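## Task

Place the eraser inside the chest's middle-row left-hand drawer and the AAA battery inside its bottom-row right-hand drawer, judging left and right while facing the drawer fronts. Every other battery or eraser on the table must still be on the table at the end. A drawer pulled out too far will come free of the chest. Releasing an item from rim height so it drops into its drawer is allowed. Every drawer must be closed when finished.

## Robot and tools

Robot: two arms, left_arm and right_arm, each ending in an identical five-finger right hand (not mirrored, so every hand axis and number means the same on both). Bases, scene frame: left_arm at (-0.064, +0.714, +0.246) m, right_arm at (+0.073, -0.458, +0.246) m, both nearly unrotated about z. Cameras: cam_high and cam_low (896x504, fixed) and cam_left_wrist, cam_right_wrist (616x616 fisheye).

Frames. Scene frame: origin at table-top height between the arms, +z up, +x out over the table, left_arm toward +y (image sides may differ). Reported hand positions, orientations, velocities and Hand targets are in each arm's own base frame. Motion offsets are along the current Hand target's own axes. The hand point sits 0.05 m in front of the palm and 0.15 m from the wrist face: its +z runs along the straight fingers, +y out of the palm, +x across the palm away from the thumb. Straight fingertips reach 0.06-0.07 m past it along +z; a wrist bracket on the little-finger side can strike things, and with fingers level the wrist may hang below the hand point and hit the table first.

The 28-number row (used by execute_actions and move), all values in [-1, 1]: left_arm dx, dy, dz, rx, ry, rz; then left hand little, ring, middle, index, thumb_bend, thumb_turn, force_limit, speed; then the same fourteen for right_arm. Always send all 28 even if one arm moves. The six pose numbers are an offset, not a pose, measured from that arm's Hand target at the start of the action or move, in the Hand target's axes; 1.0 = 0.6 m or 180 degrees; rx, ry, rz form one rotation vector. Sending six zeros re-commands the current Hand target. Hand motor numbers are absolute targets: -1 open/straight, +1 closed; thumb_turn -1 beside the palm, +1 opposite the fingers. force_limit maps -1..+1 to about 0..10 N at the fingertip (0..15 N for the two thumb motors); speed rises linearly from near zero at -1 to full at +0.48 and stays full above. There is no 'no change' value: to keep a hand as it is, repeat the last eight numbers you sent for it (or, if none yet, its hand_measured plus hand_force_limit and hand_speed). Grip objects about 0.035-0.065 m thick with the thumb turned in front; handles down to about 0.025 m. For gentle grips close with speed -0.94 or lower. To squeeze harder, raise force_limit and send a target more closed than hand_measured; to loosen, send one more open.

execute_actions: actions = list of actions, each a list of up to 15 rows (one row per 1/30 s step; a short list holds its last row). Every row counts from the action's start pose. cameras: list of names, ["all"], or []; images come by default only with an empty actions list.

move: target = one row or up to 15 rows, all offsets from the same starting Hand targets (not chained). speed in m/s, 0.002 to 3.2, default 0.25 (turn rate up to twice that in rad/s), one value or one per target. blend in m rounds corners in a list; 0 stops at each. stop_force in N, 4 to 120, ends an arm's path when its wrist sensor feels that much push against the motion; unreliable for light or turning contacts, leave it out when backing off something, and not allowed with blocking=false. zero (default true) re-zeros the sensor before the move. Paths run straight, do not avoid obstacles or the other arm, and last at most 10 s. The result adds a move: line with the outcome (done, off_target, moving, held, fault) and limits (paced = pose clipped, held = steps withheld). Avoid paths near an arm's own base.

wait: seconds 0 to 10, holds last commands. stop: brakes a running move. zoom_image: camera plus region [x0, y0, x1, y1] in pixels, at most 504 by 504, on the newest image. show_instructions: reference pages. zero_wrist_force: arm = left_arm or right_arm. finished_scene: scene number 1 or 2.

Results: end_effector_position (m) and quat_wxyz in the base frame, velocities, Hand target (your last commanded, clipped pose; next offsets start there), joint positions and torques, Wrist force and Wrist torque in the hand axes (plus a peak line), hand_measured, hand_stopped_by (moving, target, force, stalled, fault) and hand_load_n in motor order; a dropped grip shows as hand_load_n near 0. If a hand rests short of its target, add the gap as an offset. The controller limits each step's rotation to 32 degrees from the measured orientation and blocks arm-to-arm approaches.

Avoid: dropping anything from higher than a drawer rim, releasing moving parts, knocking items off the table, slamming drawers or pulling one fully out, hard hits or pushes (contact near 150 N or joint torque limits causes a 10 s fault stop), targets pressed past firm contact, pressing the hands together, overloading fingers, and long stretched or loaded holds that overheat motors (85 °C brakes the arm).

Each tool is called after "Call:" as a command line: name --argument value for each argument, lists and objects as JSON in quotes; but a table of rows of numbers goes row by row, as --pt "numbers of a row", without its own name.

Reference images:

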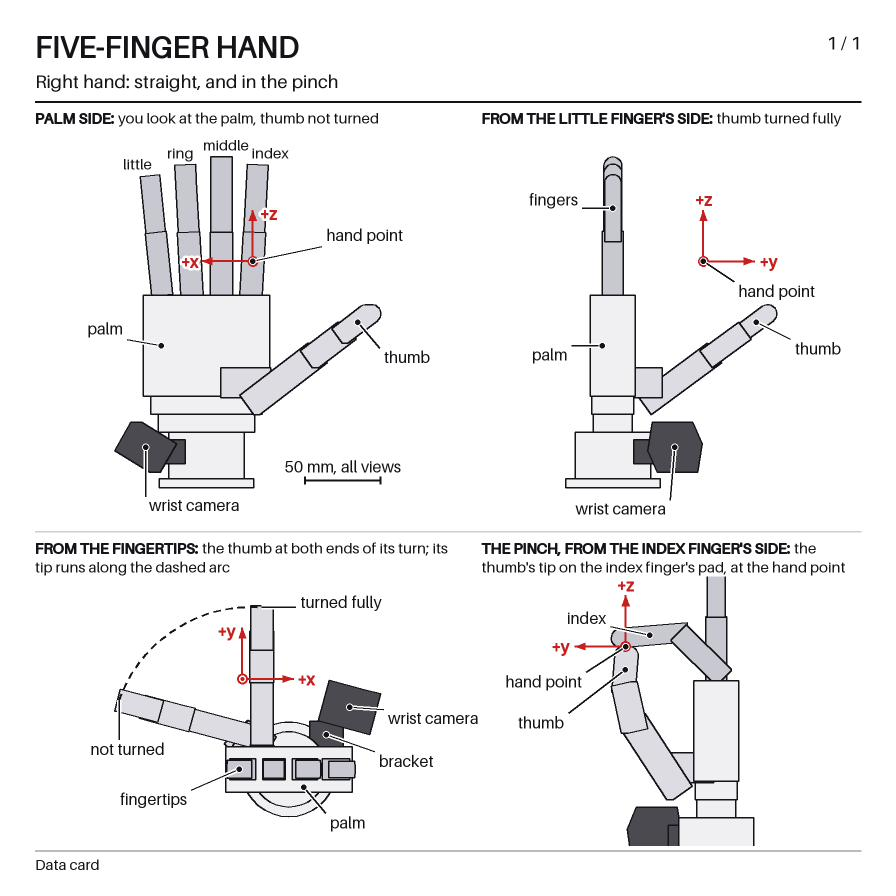

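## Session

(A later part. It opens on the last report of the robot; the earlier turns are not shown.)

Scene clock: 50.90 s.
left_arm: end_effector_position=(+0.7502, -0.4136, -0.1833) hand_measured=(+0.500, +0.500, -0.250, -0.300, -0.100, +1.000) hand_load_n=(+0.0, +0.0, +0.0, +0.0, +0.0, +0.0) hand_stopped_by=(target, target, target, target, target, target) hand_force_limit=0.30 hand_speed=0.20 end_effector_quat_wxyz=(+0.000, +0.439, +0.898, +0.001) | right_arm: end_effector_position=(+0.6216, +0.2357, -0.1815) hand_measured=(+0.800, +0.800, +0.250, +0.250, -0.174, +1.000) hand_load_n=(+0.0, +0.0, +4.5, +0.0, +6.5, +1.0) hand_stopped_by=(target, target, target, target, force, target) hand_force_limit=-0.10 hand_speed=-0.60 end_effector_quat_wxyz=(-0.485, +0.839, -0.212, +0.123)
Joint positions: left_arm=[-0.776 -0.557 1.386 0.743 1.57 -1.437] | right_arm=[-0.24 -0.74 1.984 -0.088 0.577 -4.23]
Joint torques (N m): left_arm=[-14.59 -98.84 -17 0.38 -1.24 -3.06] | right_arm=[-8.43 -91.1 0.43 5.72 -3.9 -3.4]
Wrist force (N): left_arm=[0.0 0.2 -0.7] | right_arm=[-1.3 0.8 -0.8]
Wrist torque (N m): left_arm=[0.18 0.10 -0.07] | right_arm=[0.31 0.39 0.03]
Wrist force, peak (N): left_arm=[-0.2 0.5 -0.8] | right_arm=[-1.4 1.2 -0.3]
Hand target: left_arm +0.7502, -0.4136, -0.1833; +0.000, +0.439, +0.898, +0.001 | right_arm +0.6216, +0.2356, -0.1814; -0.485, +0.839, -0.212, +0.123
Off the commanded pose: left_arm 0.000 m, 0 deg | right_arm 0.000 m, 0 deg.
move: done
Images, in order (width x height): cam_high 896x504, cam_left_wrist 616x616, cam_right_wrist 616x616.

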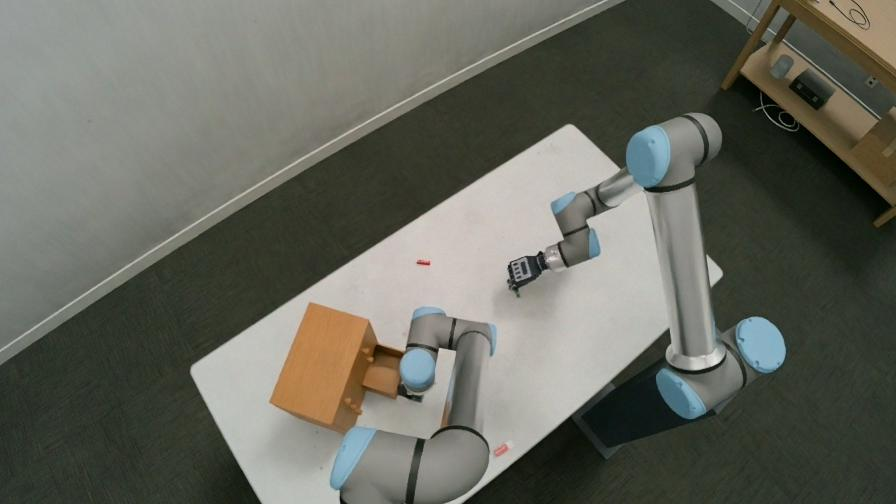

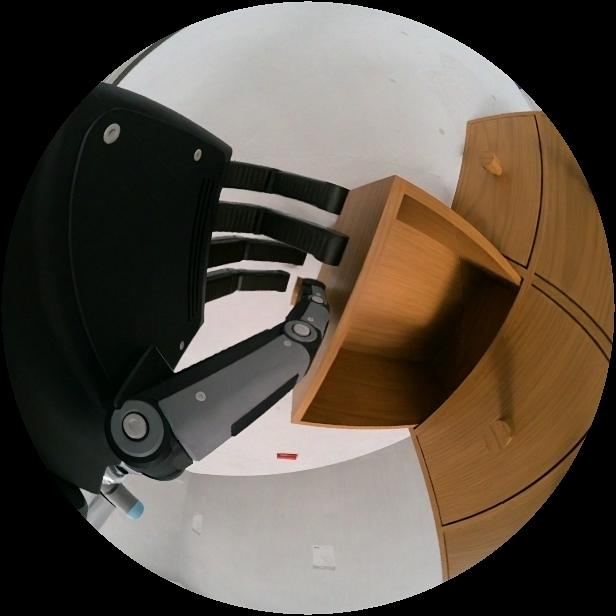

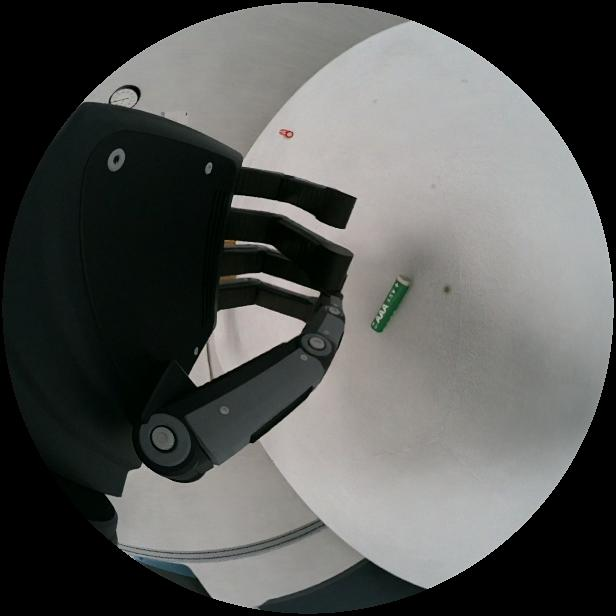

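Call:
move --pt "0 -0.1 0 0 0 0 0.5 0.5 -0.25 -0.35 -0.1 1.0 0.3 0.2 0.0011 0.0202 0.0094 0 0 0 0.8 0.8 0.25 0.25 -0.6 1.0 0.3 0.2" --pt "0 -0.1 -0.175 0 0 0 0.5 0.5 -0.25 -0.35 -0.1 1.0 0.3 0.2 0.0022 0.0404 0.0188 0 0 0 0.8 0.8 0.25 0.25 -0.6 1.0 0.3 0.2" --pt "0.258 0.0812 -0.175 0 0 0 0.5 0.5 -0.25 -0.35 0.0 1.0 0.3 0.2 0.0033 0.0607 0.0283 0 0 0 0.8 0.8 0.25 0.25 -0.6 1.0 0.3 0.2" --cameras '["cam_left_wrist","cam_right_wrist"]' --speed 0.2 --blend '[0.03,0.03,0]'

Call:
zoom_image --camera "cam_left_wrist" --region '[260, 200, 460, 400]'

Call:
zoom_image --camera "cam_right_wrist" --region '[270, 220, 430, 380]'

Scene clock: 61.33 s.
left_arm: end_effector_position=(+0.6936, -0.2615, -0.0782) hand_measured=(+0.500, +0.500, -0.250, -0.350, +0.000, +1.000) hand_load_n=(+0.0, +0.0, +0.0, +0.0, +0.0, +0.0) hand_stopped_by=(target, target, target, target, target, target) hand_force_limit=0.30 hand_speed=0.20 end_effector_quat_wxyz=(+0.000, +0.439, +0.898, +0.001) | right_arm: end_effector_position=(+0.6217, +0.2316, -0.2215) hand_measured=(+0.800, +0.800, +0.250, +0.250, -0.600, +1.000) hand_load_n=(+0.0, +0.0, +0.0, +0.0, +0.0, +0.0) hand_stopped_by=(target, target, target, target, target, target) hand_force_limit=0.30 hand_speed=0.20 end_effector_quat_wxyz=(-0.485, +0.839, -0.212, +0.123)
Joint positions: left_arm=[-0.67 -0.821 1.701 0.691 1.57 -1.331] | right_arm=[-0.248 -0.67 1.964 -0.128 0.574 -4.243]
Joint torques (N m): left_arm=[15.77 -86.02 -13.59 0.34 2.06 2.19] | right_arm=[-8.49 -61.92 -19.21 0.96 -3.81 -3.53]
Wrist force (N): left_arm=[-0.3 0.1 -1.0] | right_arm=[-1.7 1.1 -0.8]
Wrist torque (N m): left_arm=[0.22 0.16 -0.28] | right_arm=[0.37 0.45 0.02]
Wrist force, peak (N): left_arm=[1.4 1.4 -1.1] | right_arm=[-1.7 1.1 -0.8]
Hand target: left_arm +0.6936, -0.2615, -0.0782; +0.000, +0.439, +0.898, +0.001 | right_arm +0.6217, +0.2316, -0.2215; -0.485, +0.839, -0.212, +0.123
Off the commanded pose: left_arm 0.000 m, 0 deg | right_arm 0.000 m, 0 deg.
move: done
Images, in order (width x height): cam_left_wrist 616x616, cam_right_wrist 616x616.

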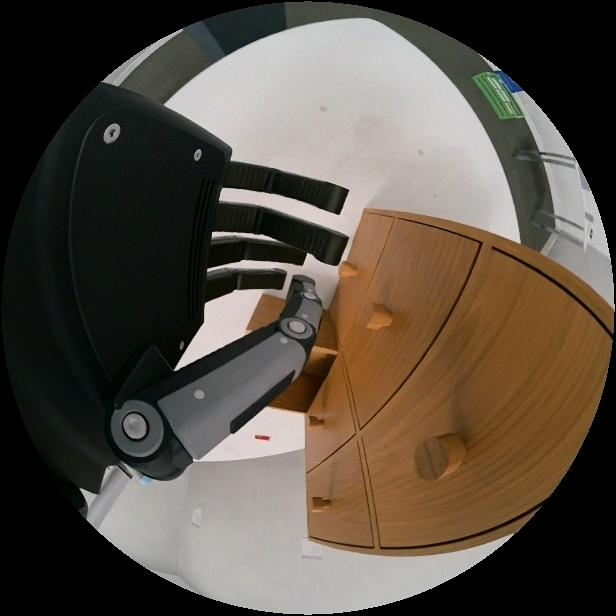

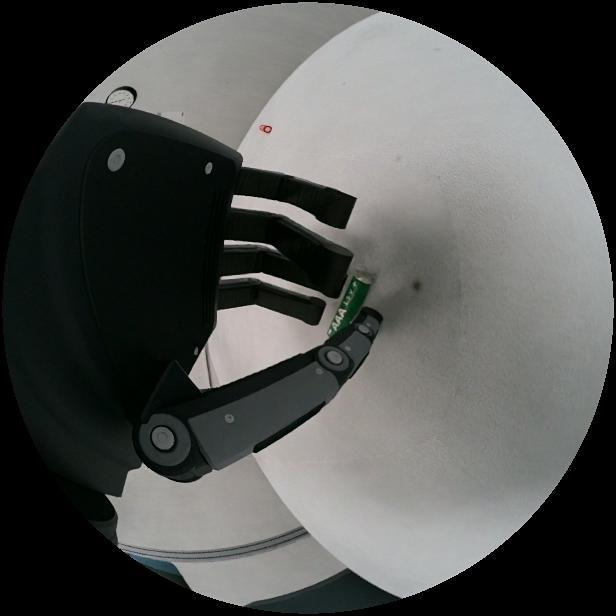

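Scaled by 2.520 from the camera's 616x616 image, which has a finer 880x880 frame.

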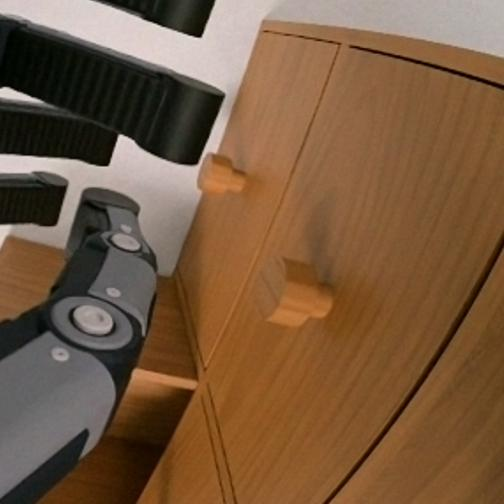

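Scaled by 3.150 from the camera's 616x616 image, which has a finer 880x880 frame.

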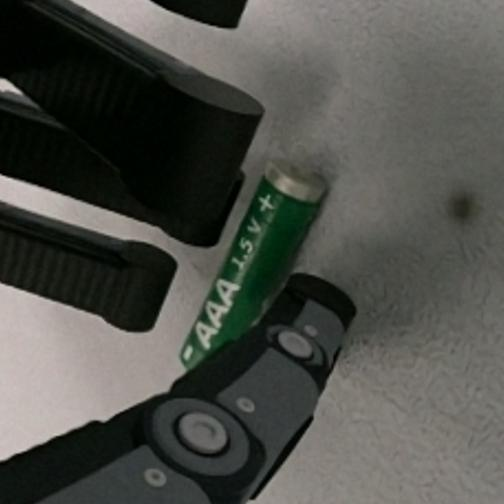

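Call:
move --target '[-0.003,0.0917,0,0,0,0,0.5,0.5,-0.25,-0.35,0.0,1.0,0.3,0.2, 0,0.0058,0.0033,0,0,0,0.8,0.8,0.25,0.25,-0.48,1.0,-0.3,-0.3]' --cameras '["cam_left_wrist","cam_right_wrist"]' --speed 0.06 --stop_force 6

Call:
zoom_image --camera "cam_right_wrist" --region '[270, 220, 430, 380]'

Scene clock: 64.47 s.
left_arm: end_effector_position=(+0.7381, -0.2292, -0.0781) hand_measured=(+0.500, +0.500, -0.250, -0.350, +0.000, +1.000) hand_load_n=(+0.0, +0.0, +0.0, +0.0, +0.0, +0.0) hand_stopped_by=(target, target, target, target, target, target) hand_force_limit=0.30 hand_speed=0.20 end_effector_quat_wxyz=(+0.000, +0.439, +0.898, +0.001) | right_arm: end_effector_position=(+0.6217, +0.2316, -0.2255) hand_measured=(+0.800, +0.800, +0.250, +0.250, -0.480, +1.000) hand_load_n=(+0.0, +0.0, +0.0, +0.0, +0.5, +0.0) hand_stopped_by=(target, target, target, target, target, target) hand_force_limit=-0.30 hand_speed=-0.30 end_effector_quat_wxyz=(-0.485, +0.839, -0.212, +0.123)
Joint positions: left_arm=[-0.592 -0.789 1.632 0.728 1.57 -1.253] | right_arm=[-0.248 -0.663 1.962 -0.132 0.574 -4.243]
Joint torques (N m): left_arm=[20.11 -69.3 -37.89 7.96 1.97 2.01] | right_arm=[-8.95 -62.4 -19.82 1.12 -3.83 -3.62]
Wrist force (N): left_arm=[-0.2 0.2 -1.0] | right_arm=[-1.3 1.2 -0.3]
Wrist torque (N m): left_arm=[0.23 0.11 -0.26] | right_arm=[0.35 0.39 0.04]
Wrist force, peak (N): left_arm=[-0.3 0.0 -1.4] | right_arm=[-1.7 0.7 -1.2]
Hand target: left_arm +0.7381, -0.2292, -0.0781; +0.000, +0.439, +0.898, +0.001 | right_arm +0.6217, +0.2316, -0.2255; -0.485, +0.839, -0.212, +0.123
Off the commanded pose: left_arm 0.000 m, 0 deg | right_arm 0.000 m, 0 deg.
move: done
Images, in order (width x height): cam_left_wrist 616x616, cam_right_wrist 616x616.

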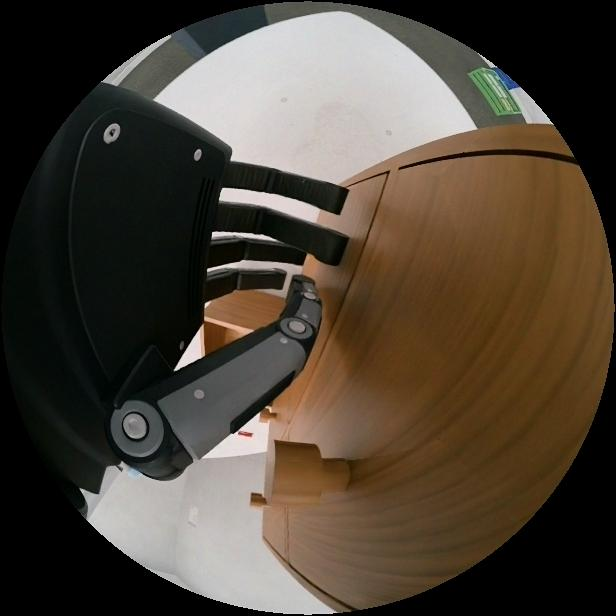

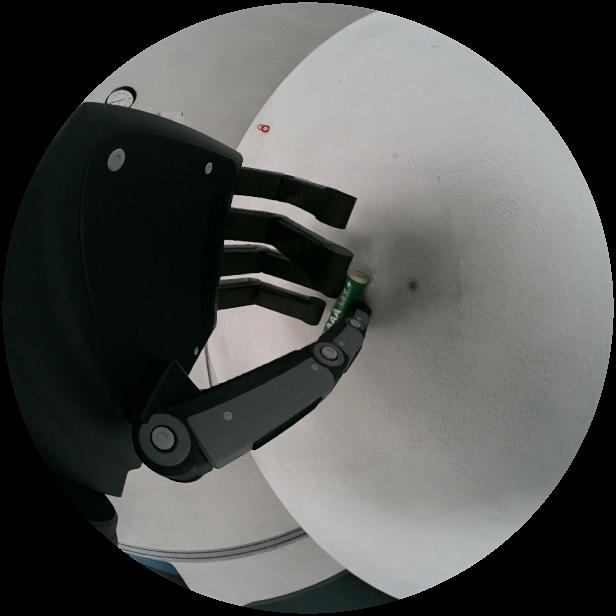

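Scaled by 3.150 from the camera's 616x616 image, which has a finer 880x880 frame.

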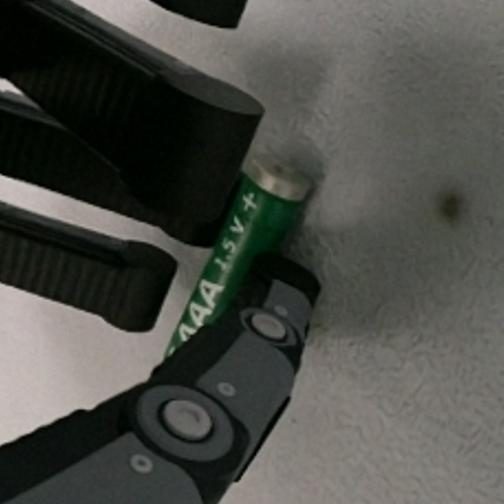

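Call:
move --target '[0,0,0.02,0,0,0,0.5,0.5,-0.25,-0.35,0.03,1.0,0.3,0.2, 0,0.0087,0.005,0,0,0,0.8,0.8,0.25,0.25,-0.42,1.0,-0.3,-0.3]' --cameras '["cam_right_wrist"]' --speed 0.03 --stop_force 6

Call:
zoom_image --camera "cam_right_wrist" --region '[270, 220, 430, 380]'

Scene clock: 66.50 s.
left_arm: end_effector_position=(+0.7381, -0.2292, -0.0830) hand_measured=(+0.500, +0.500, -0.250, -0.350, +0.030, +1.000) hand_load_n=(+0.0, +0.5, +0.0, +0.0, +0.5, +0.0) hand_stopped_by=(target, target, target, target, target, target) hand_force_limit=0.30 hand_speed=0.20 end_effector_quat_wxyz=(+0.000, +0.439, +0.898, +0.001) | right_arm: end_effector_position=(+0.6217, +0.2316, -0.2261) hand_measured=(+0.800, +0.800, +0.250, +0.250, -0.426, +1.000) hand_load_n=(+0.0, +0.0, +5.5, +0.0, +5.0, +0.5) hand_stopped_by=(target, target, target, target, force, target) hand_force_limit=-0.30 hand_speed=-0.30 end_effector_quat_wxyz=(-0.485, +0.839, -0.212, +0.123)
Joint positions: left_arm=[-0.592 -0.783 1.632 0.722 1.57 -1.253] | right_arm=[-0.248 -0.662 1.962 -0.133 0.574 -4.243]
Joint torques (N m): left_arm=[16.5 -83.81 -29.42 7.51 1.89 2.37] | right_arm=[-0.33 -91.87 3.24 5.01 1.36 -2.39]
Wrist force (N): left_arm=[0.8 -1.0 -6.3] | right_arm=[-1.4 -5.0 -4.1]
Wrist torque (N m): left_arm=[0.14 0.08 -0.26] | right_arm=[0.24 0.43 -0.06]
Wrist force, peak (N): left_arm=[1.0 -3.2 -17.3] | right_arm=[-1.4 -14.9 -11.5]
Hand target: left_arm +0.7381, -0.2292, -0.0830; +0.000, +0.439, +0.898, +0.001 (not the last commanded pose) | right_arm +0.6217, +0.2316, -0.2261; -0.485, +0.839, -0.212, +0.123 (not the last commanded pose)
Off the commanded pose: left_arm 0.007 m, 0 deg | right_arm 0.005 m, 0 deg.
move: contact (left_arm, right_arm)
Images, in order (width x height): cam_right_wrist 616x616.

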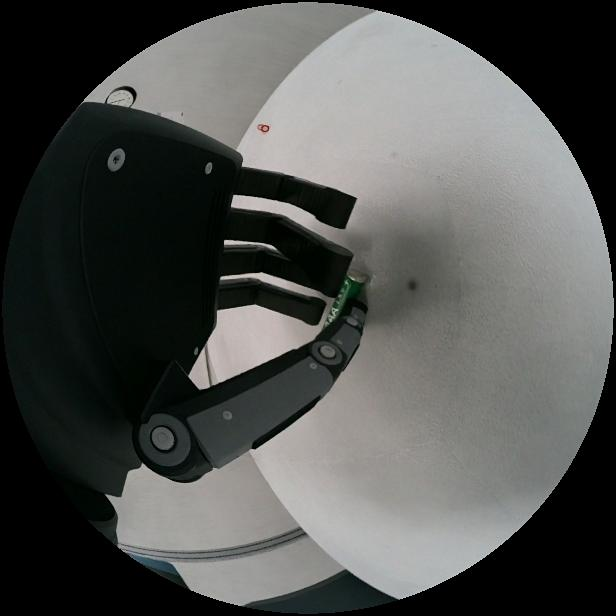

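Scaled by 3.150 from the camera's 616x616 image, which has a finer 880x880 frame.

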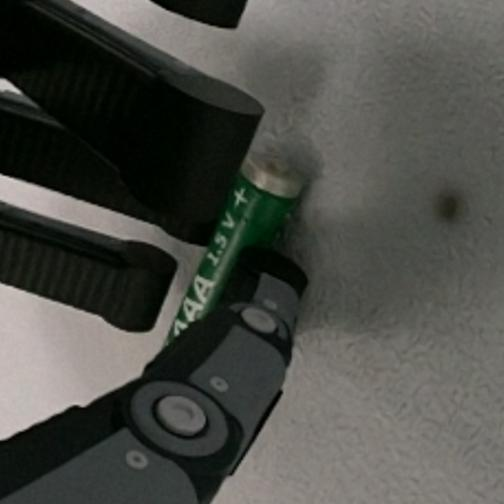

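Call:
move --target '[0,0,0,0,0,0,0.5,0.5,0.4,0.4,0.03,1.0,0.3,-0.6, 0,-0.0505,-0.0292,0,0,0,0.8,0.8,0.25,0.25,-0.42,1.0,-0.3,-0.3]' --cameras '["cam_right_wrist"]' --speed 0.05

Call:
zoom_image --camera "cam_right_wrist" --region '[270, 220, 430, 380]'

Scene clock: 68.27 s.
left_arm: end_effector_position=(+0.7381, -0.2292, -0.0830) hand_measured=(+0.500, +0.500, +0.076, -0.026, +0.028, +1.000) hand_load_n=(+0.0, +0.0, +4.0, +9.5, +6.5, -1.0) hand_stopped_by=(target, target, force, force, target, target) hand_force_limit=0.30 hand_speed=-0.60 end_effector_quat_wxyz=(+0.000, +0.439, +0.898, +0.001) | right_arm: end_effector_position=(+0.6216, +0.2316, -0.1911) hand_measured=(+0.800, +0.800, +0.250, +0.250, -0.426, +1.000) hand_load_n=(+0.0, +0.5, +5.5, +0.0, +6.0, +1.0) hand_stopped_by=(target, target, target, target, force, target) hand_force_limit=-0.30 hand_speed=-0.30 end_effector_quat_wxyz=(-0.485, +0.839, -0.212, +0.123)
Joint positions: left_arm=[-0.592 -0.783 1.632 0.722 1.57 -1.253] | right_arm=[-0.248 -0.721 1.979 -0.091 0.574 -4.243]
Joint torques (N m): left_arm=[12.68 -85.75 -33.37 6.95 -0.96 0.79] | right_arm=[-6.67 -97.39 1.45 5.83 -2.36 -3.92]
Wrist force (N): left_arm=[0.6 0.0 0.3] | right_arm=[-1.4 0.9 0.0]
Wrist torque (N m): left_arm=[0.27 0.05 -0.33] | right_arm=[0.27 0.37 0.04]
Wrist force, peak (N): left_arm=[0.4 -0.4 -6.8] | right_arm=[-1.1 -5.5 -4.2]
Hand target: left_arm +0.7381, -0.2292, -0.0830; +0.000, +0.439, +0.898, +0.001 | right_arm +0.6217, +0.2316, -0.1911; -0.485, +0.839, -0.212, +0.123
Off the commanded pose: left_arm 0.000 m, 0 deg | right_arm 0.000 m, 0 deg.
move: done
Images, in order (width x height): cam_right_wrist 616x616.

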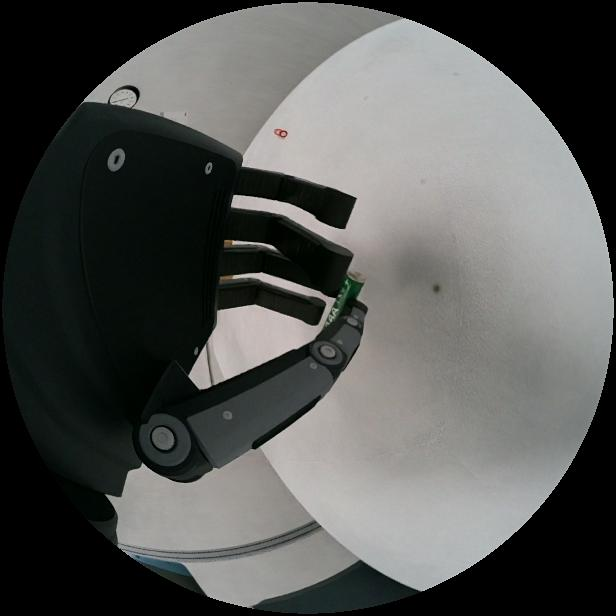

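Scaled by 3.150 from the camera's 616x616 image, which has a finer 880x880 frame.

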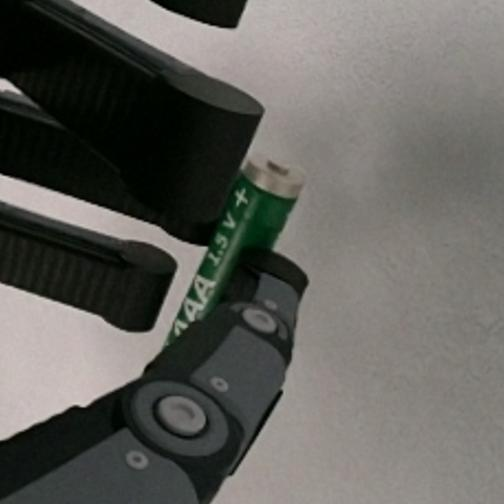

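Call:
move --target '[0,-0.17,0,0,0,0,0.5,0.5,0.4,0.4,0.03,1.0,0.3,-0.6, -0.1783,-0.4398,-0.0405,-0.234,0.2991,0.5173,0.8,0.8,0.25,0.25,-0.42,1.0,-0.3,-0.3]' --cameras '["all"]' --speed 0.45

Scene clock: 76.17 s.
left_arm: end_effector_position=(+0.6576, -0.2918, -0.0831) hand_measured=(+0.500, +0.500, +0.076, -0.026, +0.028, +1.000) hand_load_n=(+0.0, +0.0, +3.0, +10.0, +6.5, -0.5) hand_stopped_by=(target, target, force, force, target, target) hand_force_limit=0.30 hand_speed=-0.60 end_effector_quat_wxyz=(+0.000, +0.439, +0.898, +0.001) | right_arm: end_effector_position=(+0.5799, +0.3799, +0.0496) hand_measured=(+0.800, +0.800, +0.250, +0.250, -0.426, +1.000) hand_load_n=(+0.0, +0.0, +5.5, +0.0, +5.5, +0.5) hand_stopped_by=(target, target, target, target, force, target) hand_force_limit=-0.30 hand_speed=-0.30 end_effector_quat_wxyz=(+0.000, -0.404, +0.915, -0.001)
Joint positions: left_arm=[-0.741 -0.836 1.746 0.661 1.57 -1.402] | right_arm=[0.225 -0.975 1.681 0.864 1.572 -2.178]
Joint torques (N m): left_arm=[-13.34 -87.51 -14.86 0.44 -1.68 -2.97] | right_arm=[15.52 -62.78 -39.99 6.44 -2.14 2.35]
Wrist force (N): left_arm=[-0.4 0.2 0.6] | right_arm=[-1.5 -0.3 0.0]
Wrist torque (N m): left_arm=[0.19 0.16 -0.13] | right_arm=[0.05 0.47 -0.02]
Wrist force, peak (N): left_arm=[0.7 0.0 0.7] | right_arm=[-1.8 1.0 -0.8]
Hand target: left_arm +0.6576, -0.2918, -0.0831; +0.000, +0.439, +0.898, +0.001 | right_arm +0.5799, +0.3800, +0.0496; +0.000, -0.404, +0.915, -0.001
Off the commanded pose: left_arm 0.000 m, 0 deg | right_arm 0.000 m, 0 deg.
move: done

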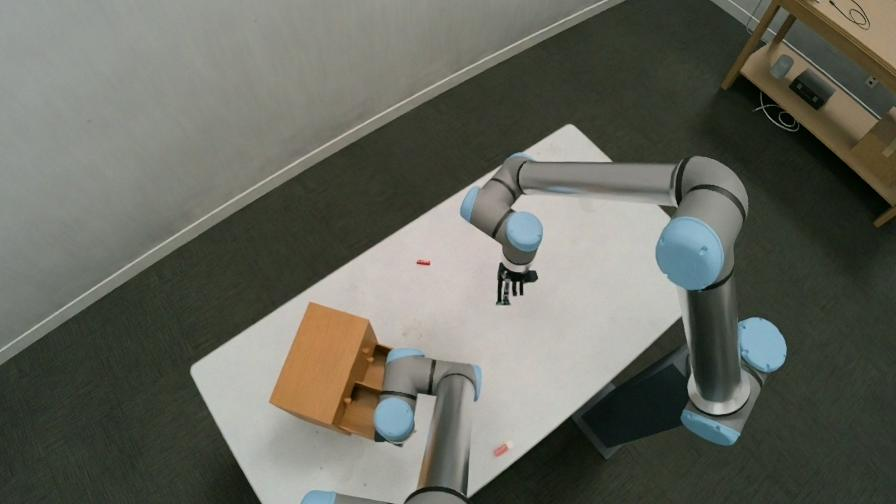

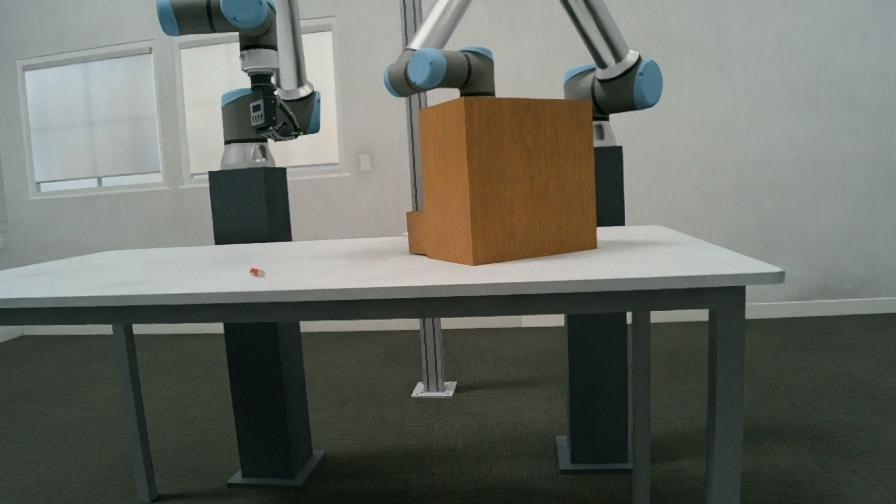

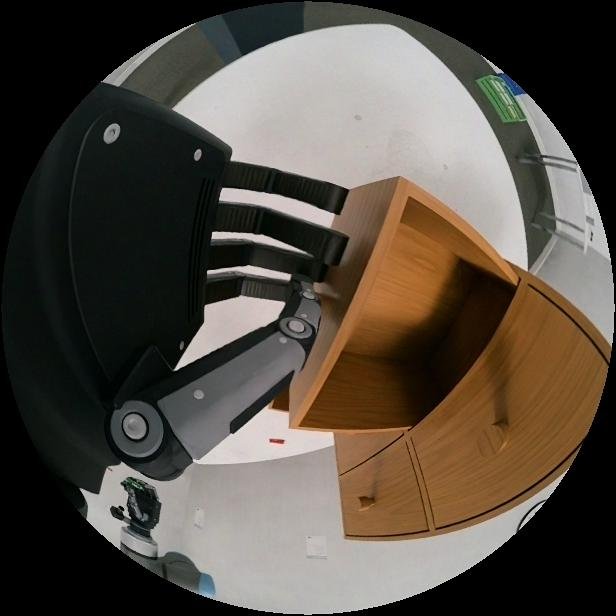

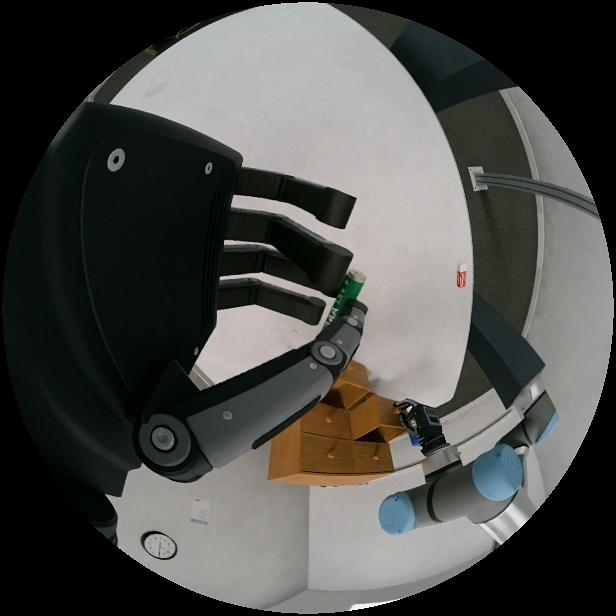

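Call:
move --pt "0 0 0 0 0 0 0.5 0.5 -0.3 -0.35 -0.1 1.0 0.3 0.2 0 0 0 0 0 0 0.8 0.8 0.25 0.25 -0.42 1.0 -0.3 -0.3" --pt "0 -0.1 -0.05 0 0 0 0.5 0.5 -0.3 -0.35 -0.1 1.0 0.3 0.2 -0.08 0.05 0.0 0 0 0.1 0.8 0.8 0.25 0.25 -0.42 1.0 -0.3 -0.3" --pt "-0.0689 -0.587 0.005 0.1096 -0.3024 -0.7297 0.8 0.8 0.25 0.25 -0.95 1.0 0.3 0.2 -0.4603 0.3157 0.056 0 0 0.578 0.8 0.8 0.25 0.25 -0.42 1.0 -0.3 -0.3" --cameras '["all"]' --speed 0.5

Call:
zoom_image --camera "cam_left_wrist" --region '[300, 200, 450, 350]'

Scene clock: 88.70 s.
left_arm: end_effector_position=(+0.4049, -0.5407, -0.0865) hand_measured=(+0.800, +0.800, +0.250, +0.250, -0.950, +1.000) hand_load_n=(+0.0, +0.0, +0.0, +0.0, +0.0, +0.0) hand_stopped_by=(target, target, target, target, target, target) hand_force_limit=0.30 hand_speed=0.20 end_effector_quat_wxyz=(-0.267, +0.643, -0.663, +0.275) | right_arm: end_effector_position=(+0.6258, +0.7117, +0.0157) hand_measured=(+0.800, +0.800, +0.250, +0.250, -0.426, +1.000) hand_load_n=(+0.0, +0.0, +5.5, +0.0, +5.5, +1.0) hand_stopped_by=(target, target, target, target, force, target) hand_force_limit=-0.30 hand_speed=-0.30 end_effector_quat_wxyz=(+0.001, +0.472, +0.881, +0.000)
Joint positions: left_arm=[-1.428 -0.855 1.845 0.409 0.799 -4.469] | right_arm=[0.705 -0.635 1.11 1.096 1.572 0.118]
Joint torques (N m): left_arm=[-15.83 -61.03 -31.3 7.36 -0.96 -3.24] | right_arm=[14.28 -88.97 -44.98 6.27 2 2.36]
Wrist force (N): left_arm=[0.3 -0.5 -0.5] | right_arm=[-1.6 0.2 0.2]
Wrist torque (N m): left_arm=[-0.01 0.05 -0.17] | right_arm=[0.17 0.47 -0.03]
Wrist force, peak (N): left_arm=[-0.1 -0.6 -1.5] | right_arm=[-2.4 0.2 -0.2]
Hand target: left_arm +0.4049, -0.5406, -0.0865; -0.267, +0.643, -0.663, +0.275 | right_arm +0.6258, +0.7117, +0.0157; +0.001, +0.472, +0.881, +0.000
Off the commanded pose: left_arm 0.000 m, 0 deg | right_arm 0.000 m, 0 deg.
move: done

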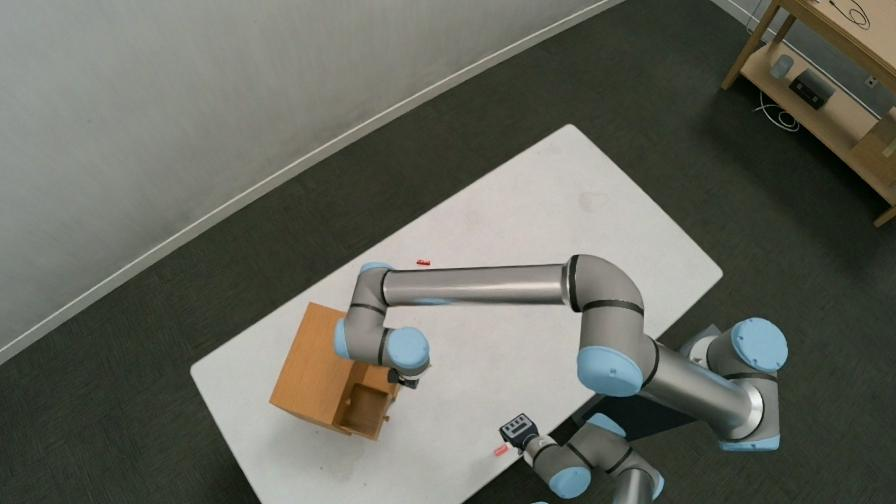

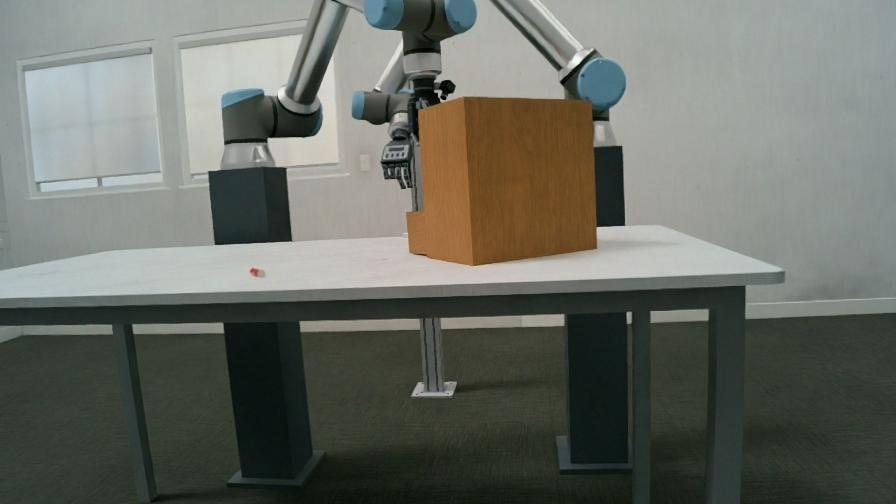

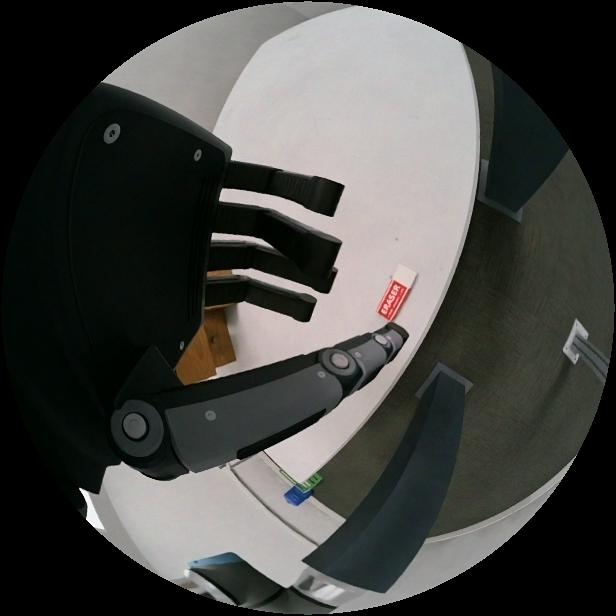

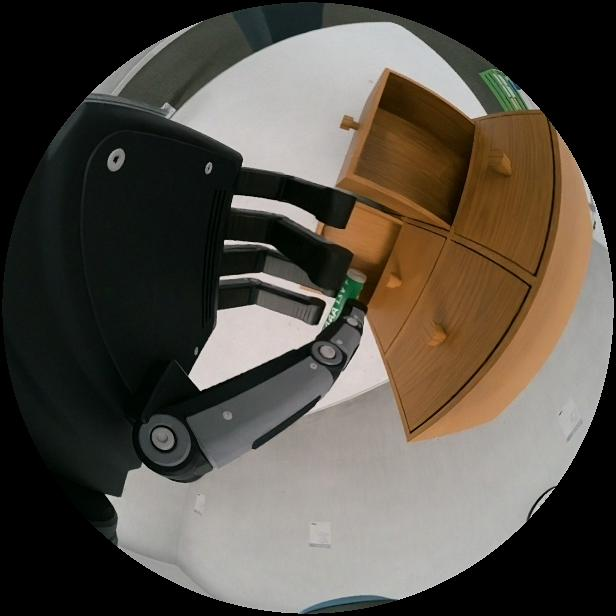

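Scaled by 3.360 from the camera's 616x616 image, which has a finer 880x880 frame.

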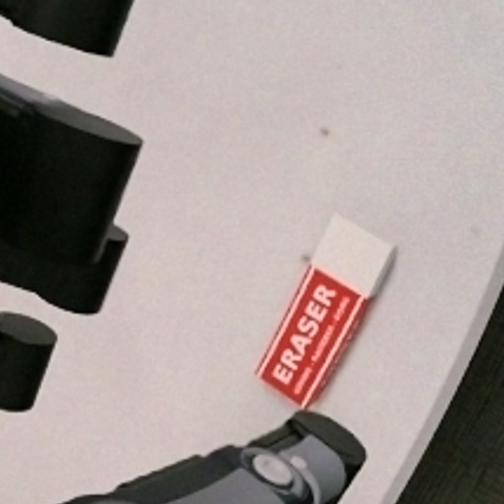

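Call:
move --pt "-0.008 0.0655 0.0801 0.02 0.0068 0.0068 0.8 0.8 0.25 0.25 -0.88 1.0 0.3 0.2 0 0.08 0.1 0 0 0 0.8 0.8 0.25 0.25 -0.42 1.0 -0.3 -0.3" --pt "-0.016 0.131 0.1602 0.039 0.0137 0.0137 0.8 0.8 0.25 0.25 -0.88 1.0 0.3 0.2 0 0.08 0.2567 0 0 0 0.8 0.8 0.25 0.25 -0.42 1.0 -0.3 -0.3" --cameras '["cam_left_wrist","cam_right_wrist"]' --speed 0.15 --stop_force 8

Call:
zoom_image --camera "cam_left_wrist" --region '[260, 200, 460, 400]'

Scene clock: 96.17 s.
left_arm: end_effector_position=(+0.4178, -0.5315, -0.2100) hand_measured=(+0.800, +0.800, +0.250, +0.250, -0.880, +1.000) hand_load_n=(+0.0, +0.0, +0.0, +0.0, +0.0, +0.0) hand_stopped_by=(target, target, target, target, target, target) hand_force_limit=0.30 hand_speed=0.20 end_effector_quat_wxyz=(+0.297, -0.605, +0.664, -0.323) | right_arm: end_effector_position=(+0.6657, +0.7378, -0.1339) hand_measured=(+0.800, +0.800, +0.250, +0.250, -0.428, +1.000) hand_load_n=(+0.0, +0.0, +5.0, -0.5, +6.0, +1.0) hand_stopped_by=(target, target, target, target, force, target) hand_force_limit=-0.30 hand_speed=-0.30 end_effector_quat_wxyz=(+0.001, +0.472, +0.881, +0.000)
Joint positions: left_arm=[-1.45 -0.676 1.871 0.115 0.689 -4.375] | right_arm=[0.699 -0.42 0.966 1.024 1.572 0.112]
Joint torques (N m): left_arm=[-14.8 -63.43 -24.61 -0.37 -2.36 2.19] | right_arm=[-3.23 -130.42 -19.34 6.44 -0.99 -3.46]
Wrist force (N): left_arm=[0.5 -0.3 -0.6] | right_arm=[-1.5 2.7 -2.7]
Wrist torque (N m): left_arm=[0.00 0.05 -0.35] | right_arm=[0.33 0.51 0.15]
Wrist force, peak (N): left_arm=[0.7 -1.4 -1.4] | right_arm=[-3.3 -4.0 -22.6]
Hand target: left_arm +0.4178, -0.5315, -0.2100; +0.297, -0.605, +0.664, -0.323 | right_arm +0.6657, +0.7379, -0.1339; +0.001, +0.472, +0.881, +0.000 (not the last commanded pose)
Off the commanded pose: left_arm 0.000 m, 0 deg | right_arm 0.004 m, 0 deg.
move: contact (right_arm)
Images, in order (width x height): cam_left_wrist 616x616, cam_right_wrist 616x616.

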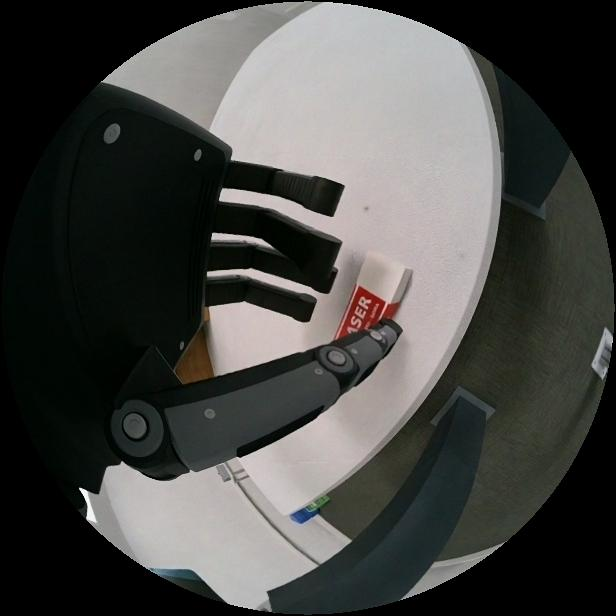

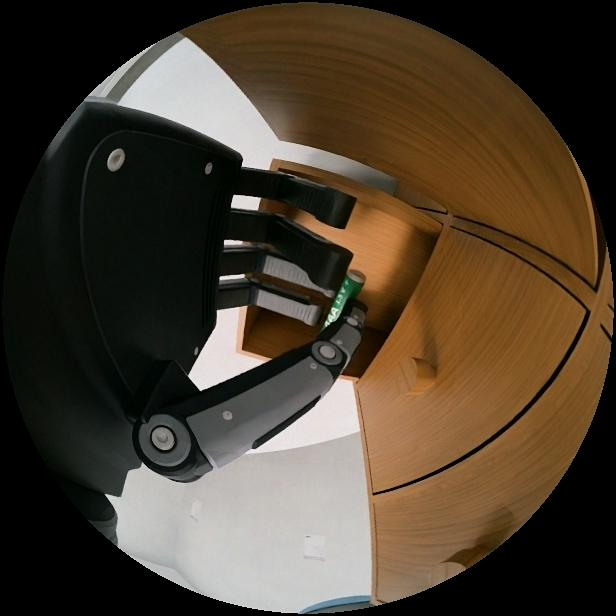

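Scaled by 2.520 from the camera's 616x616 image, which has a finer 880x880 frame.

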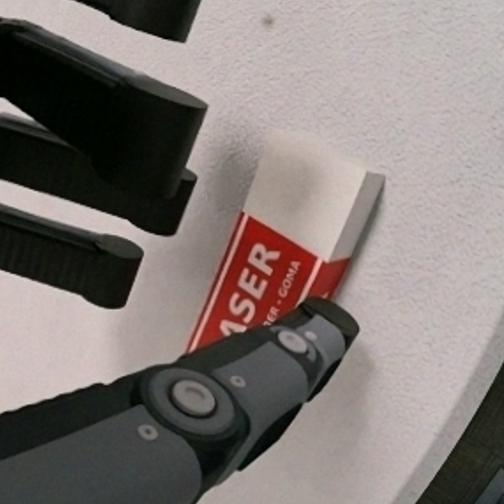

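Call:
move --target '[0,0.0207,0.0182,0,0,0,0.8,0.8,0.25,0.25,-0.88,1.0,0.3,0.2, 0,0,-0.004,0,0,0,0.8,0.8,0.25,0.25,-0.7,1.0,-0.3,0.2]' --cameras '["cam_left_wrist","cam_right_wrist"]' --speed 0.04 --stop_force 6

Call:
zoom_image --camera "cam_left_wrist" --region '[260, 200, 460, 400]'

Scene clock: 99.00 s.
left_arm: end_effector_position=(+0.4188, -0.5316, -0.2266) hand_measured=(+0.800, +0.800, +0.250, +0.250, -0.880, +1.000) hand_load_n=(+0.0, +0.5, +0.0, +0.0, +0.0, +0.0) hand_stopped_by=(target, target, target, target, target, target) hand_force_limit=0.30 hand_speed=0.20 end_effector_quat_wxyz=(+0.297, -0.605, +0.664, -0.323) | right_arm: end_effector_position=(+0.6657, +0.7378, -0.1315) hand_measured=(+0.800, +0.800, +0.250, +0.250, -0.700, +1.000) hand_load_n=(+0.0, +0.0, +0.0, +0.0, +0.0, +0.0) hand_stopped_by=(target, target, target, target, target, target) hand_force_limit=-0.30 hand_speed=0.20 end_effector_quat_wxyz=(+0.001, +0.472, +0.881, +0.000)
Joint positions: left_arm=[-1.448 -0.65 1.862 0.095 0.689 -4.372] | right_arm=[0.699 -0.422 0.967 1.026 1.572 0.112]
Joint torques (N m): left_arm=[15.35 -65.9 -24.64 0.03 0.95 2.36] | right_arm=[9.66 -132.35 -21.84 6.22 -1.25 -2.98]
Wrist force (N): left_arm=[0.2 -0.1 -0.4] | right_arm=[-1.6 0.2 -0.3]
Wrist torque (N m): left_arm=[0.02 0.07 -0.35] | right_arm=[0.22 0.47 0.11]
Wrist force, peak (N): left_arm=[0.4 -0.6 -0.6] | right_arm=[-1.7 3.3 -2.4]
Hand target: left_arm +0.4188, -0.5316, -0.2266; +0.297, -0.605, +0.664, -0.323 | right_arm +0.6657, +0.7379, -0.1315; +0.001, +0.472, +0.881, +0.000
Off the commanded pose: left_arm 0.000 m, 0 deg | right_arm 0.000 m, 0 deg.
move: done
Images, in order (width x height): cam_left_wrist 616x616, cam_right_wrist 616x616.

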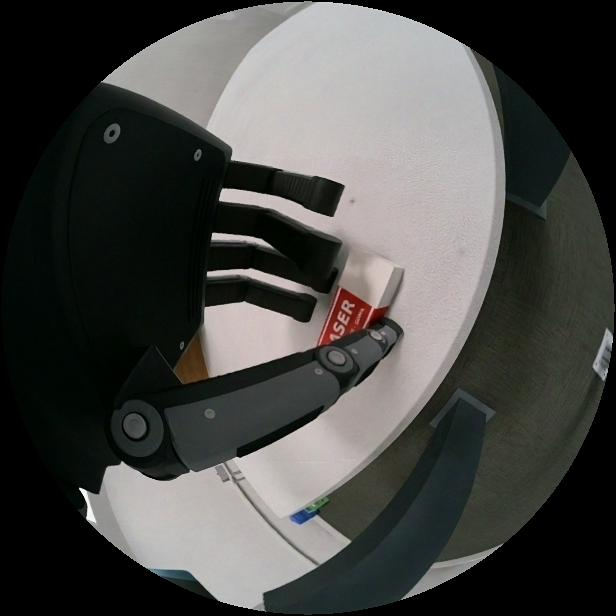

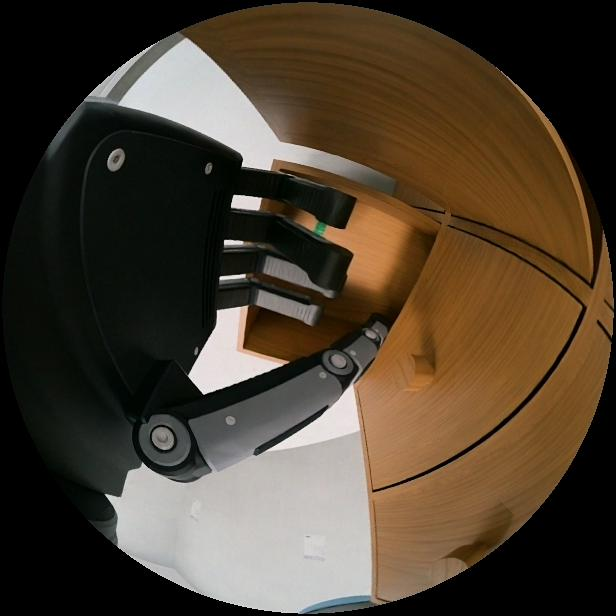

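Scaled by 2.520 from the camera's 616x616 image, which has a finer 880x880 frame.

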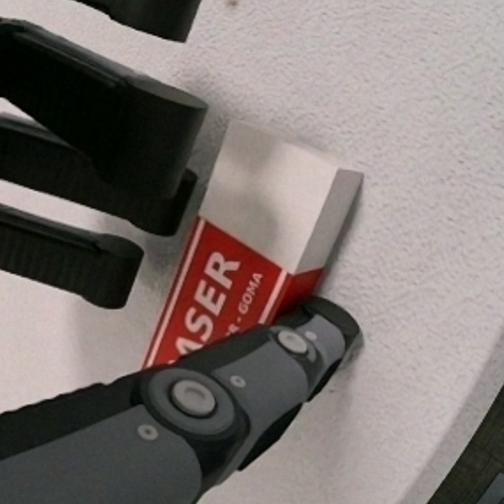

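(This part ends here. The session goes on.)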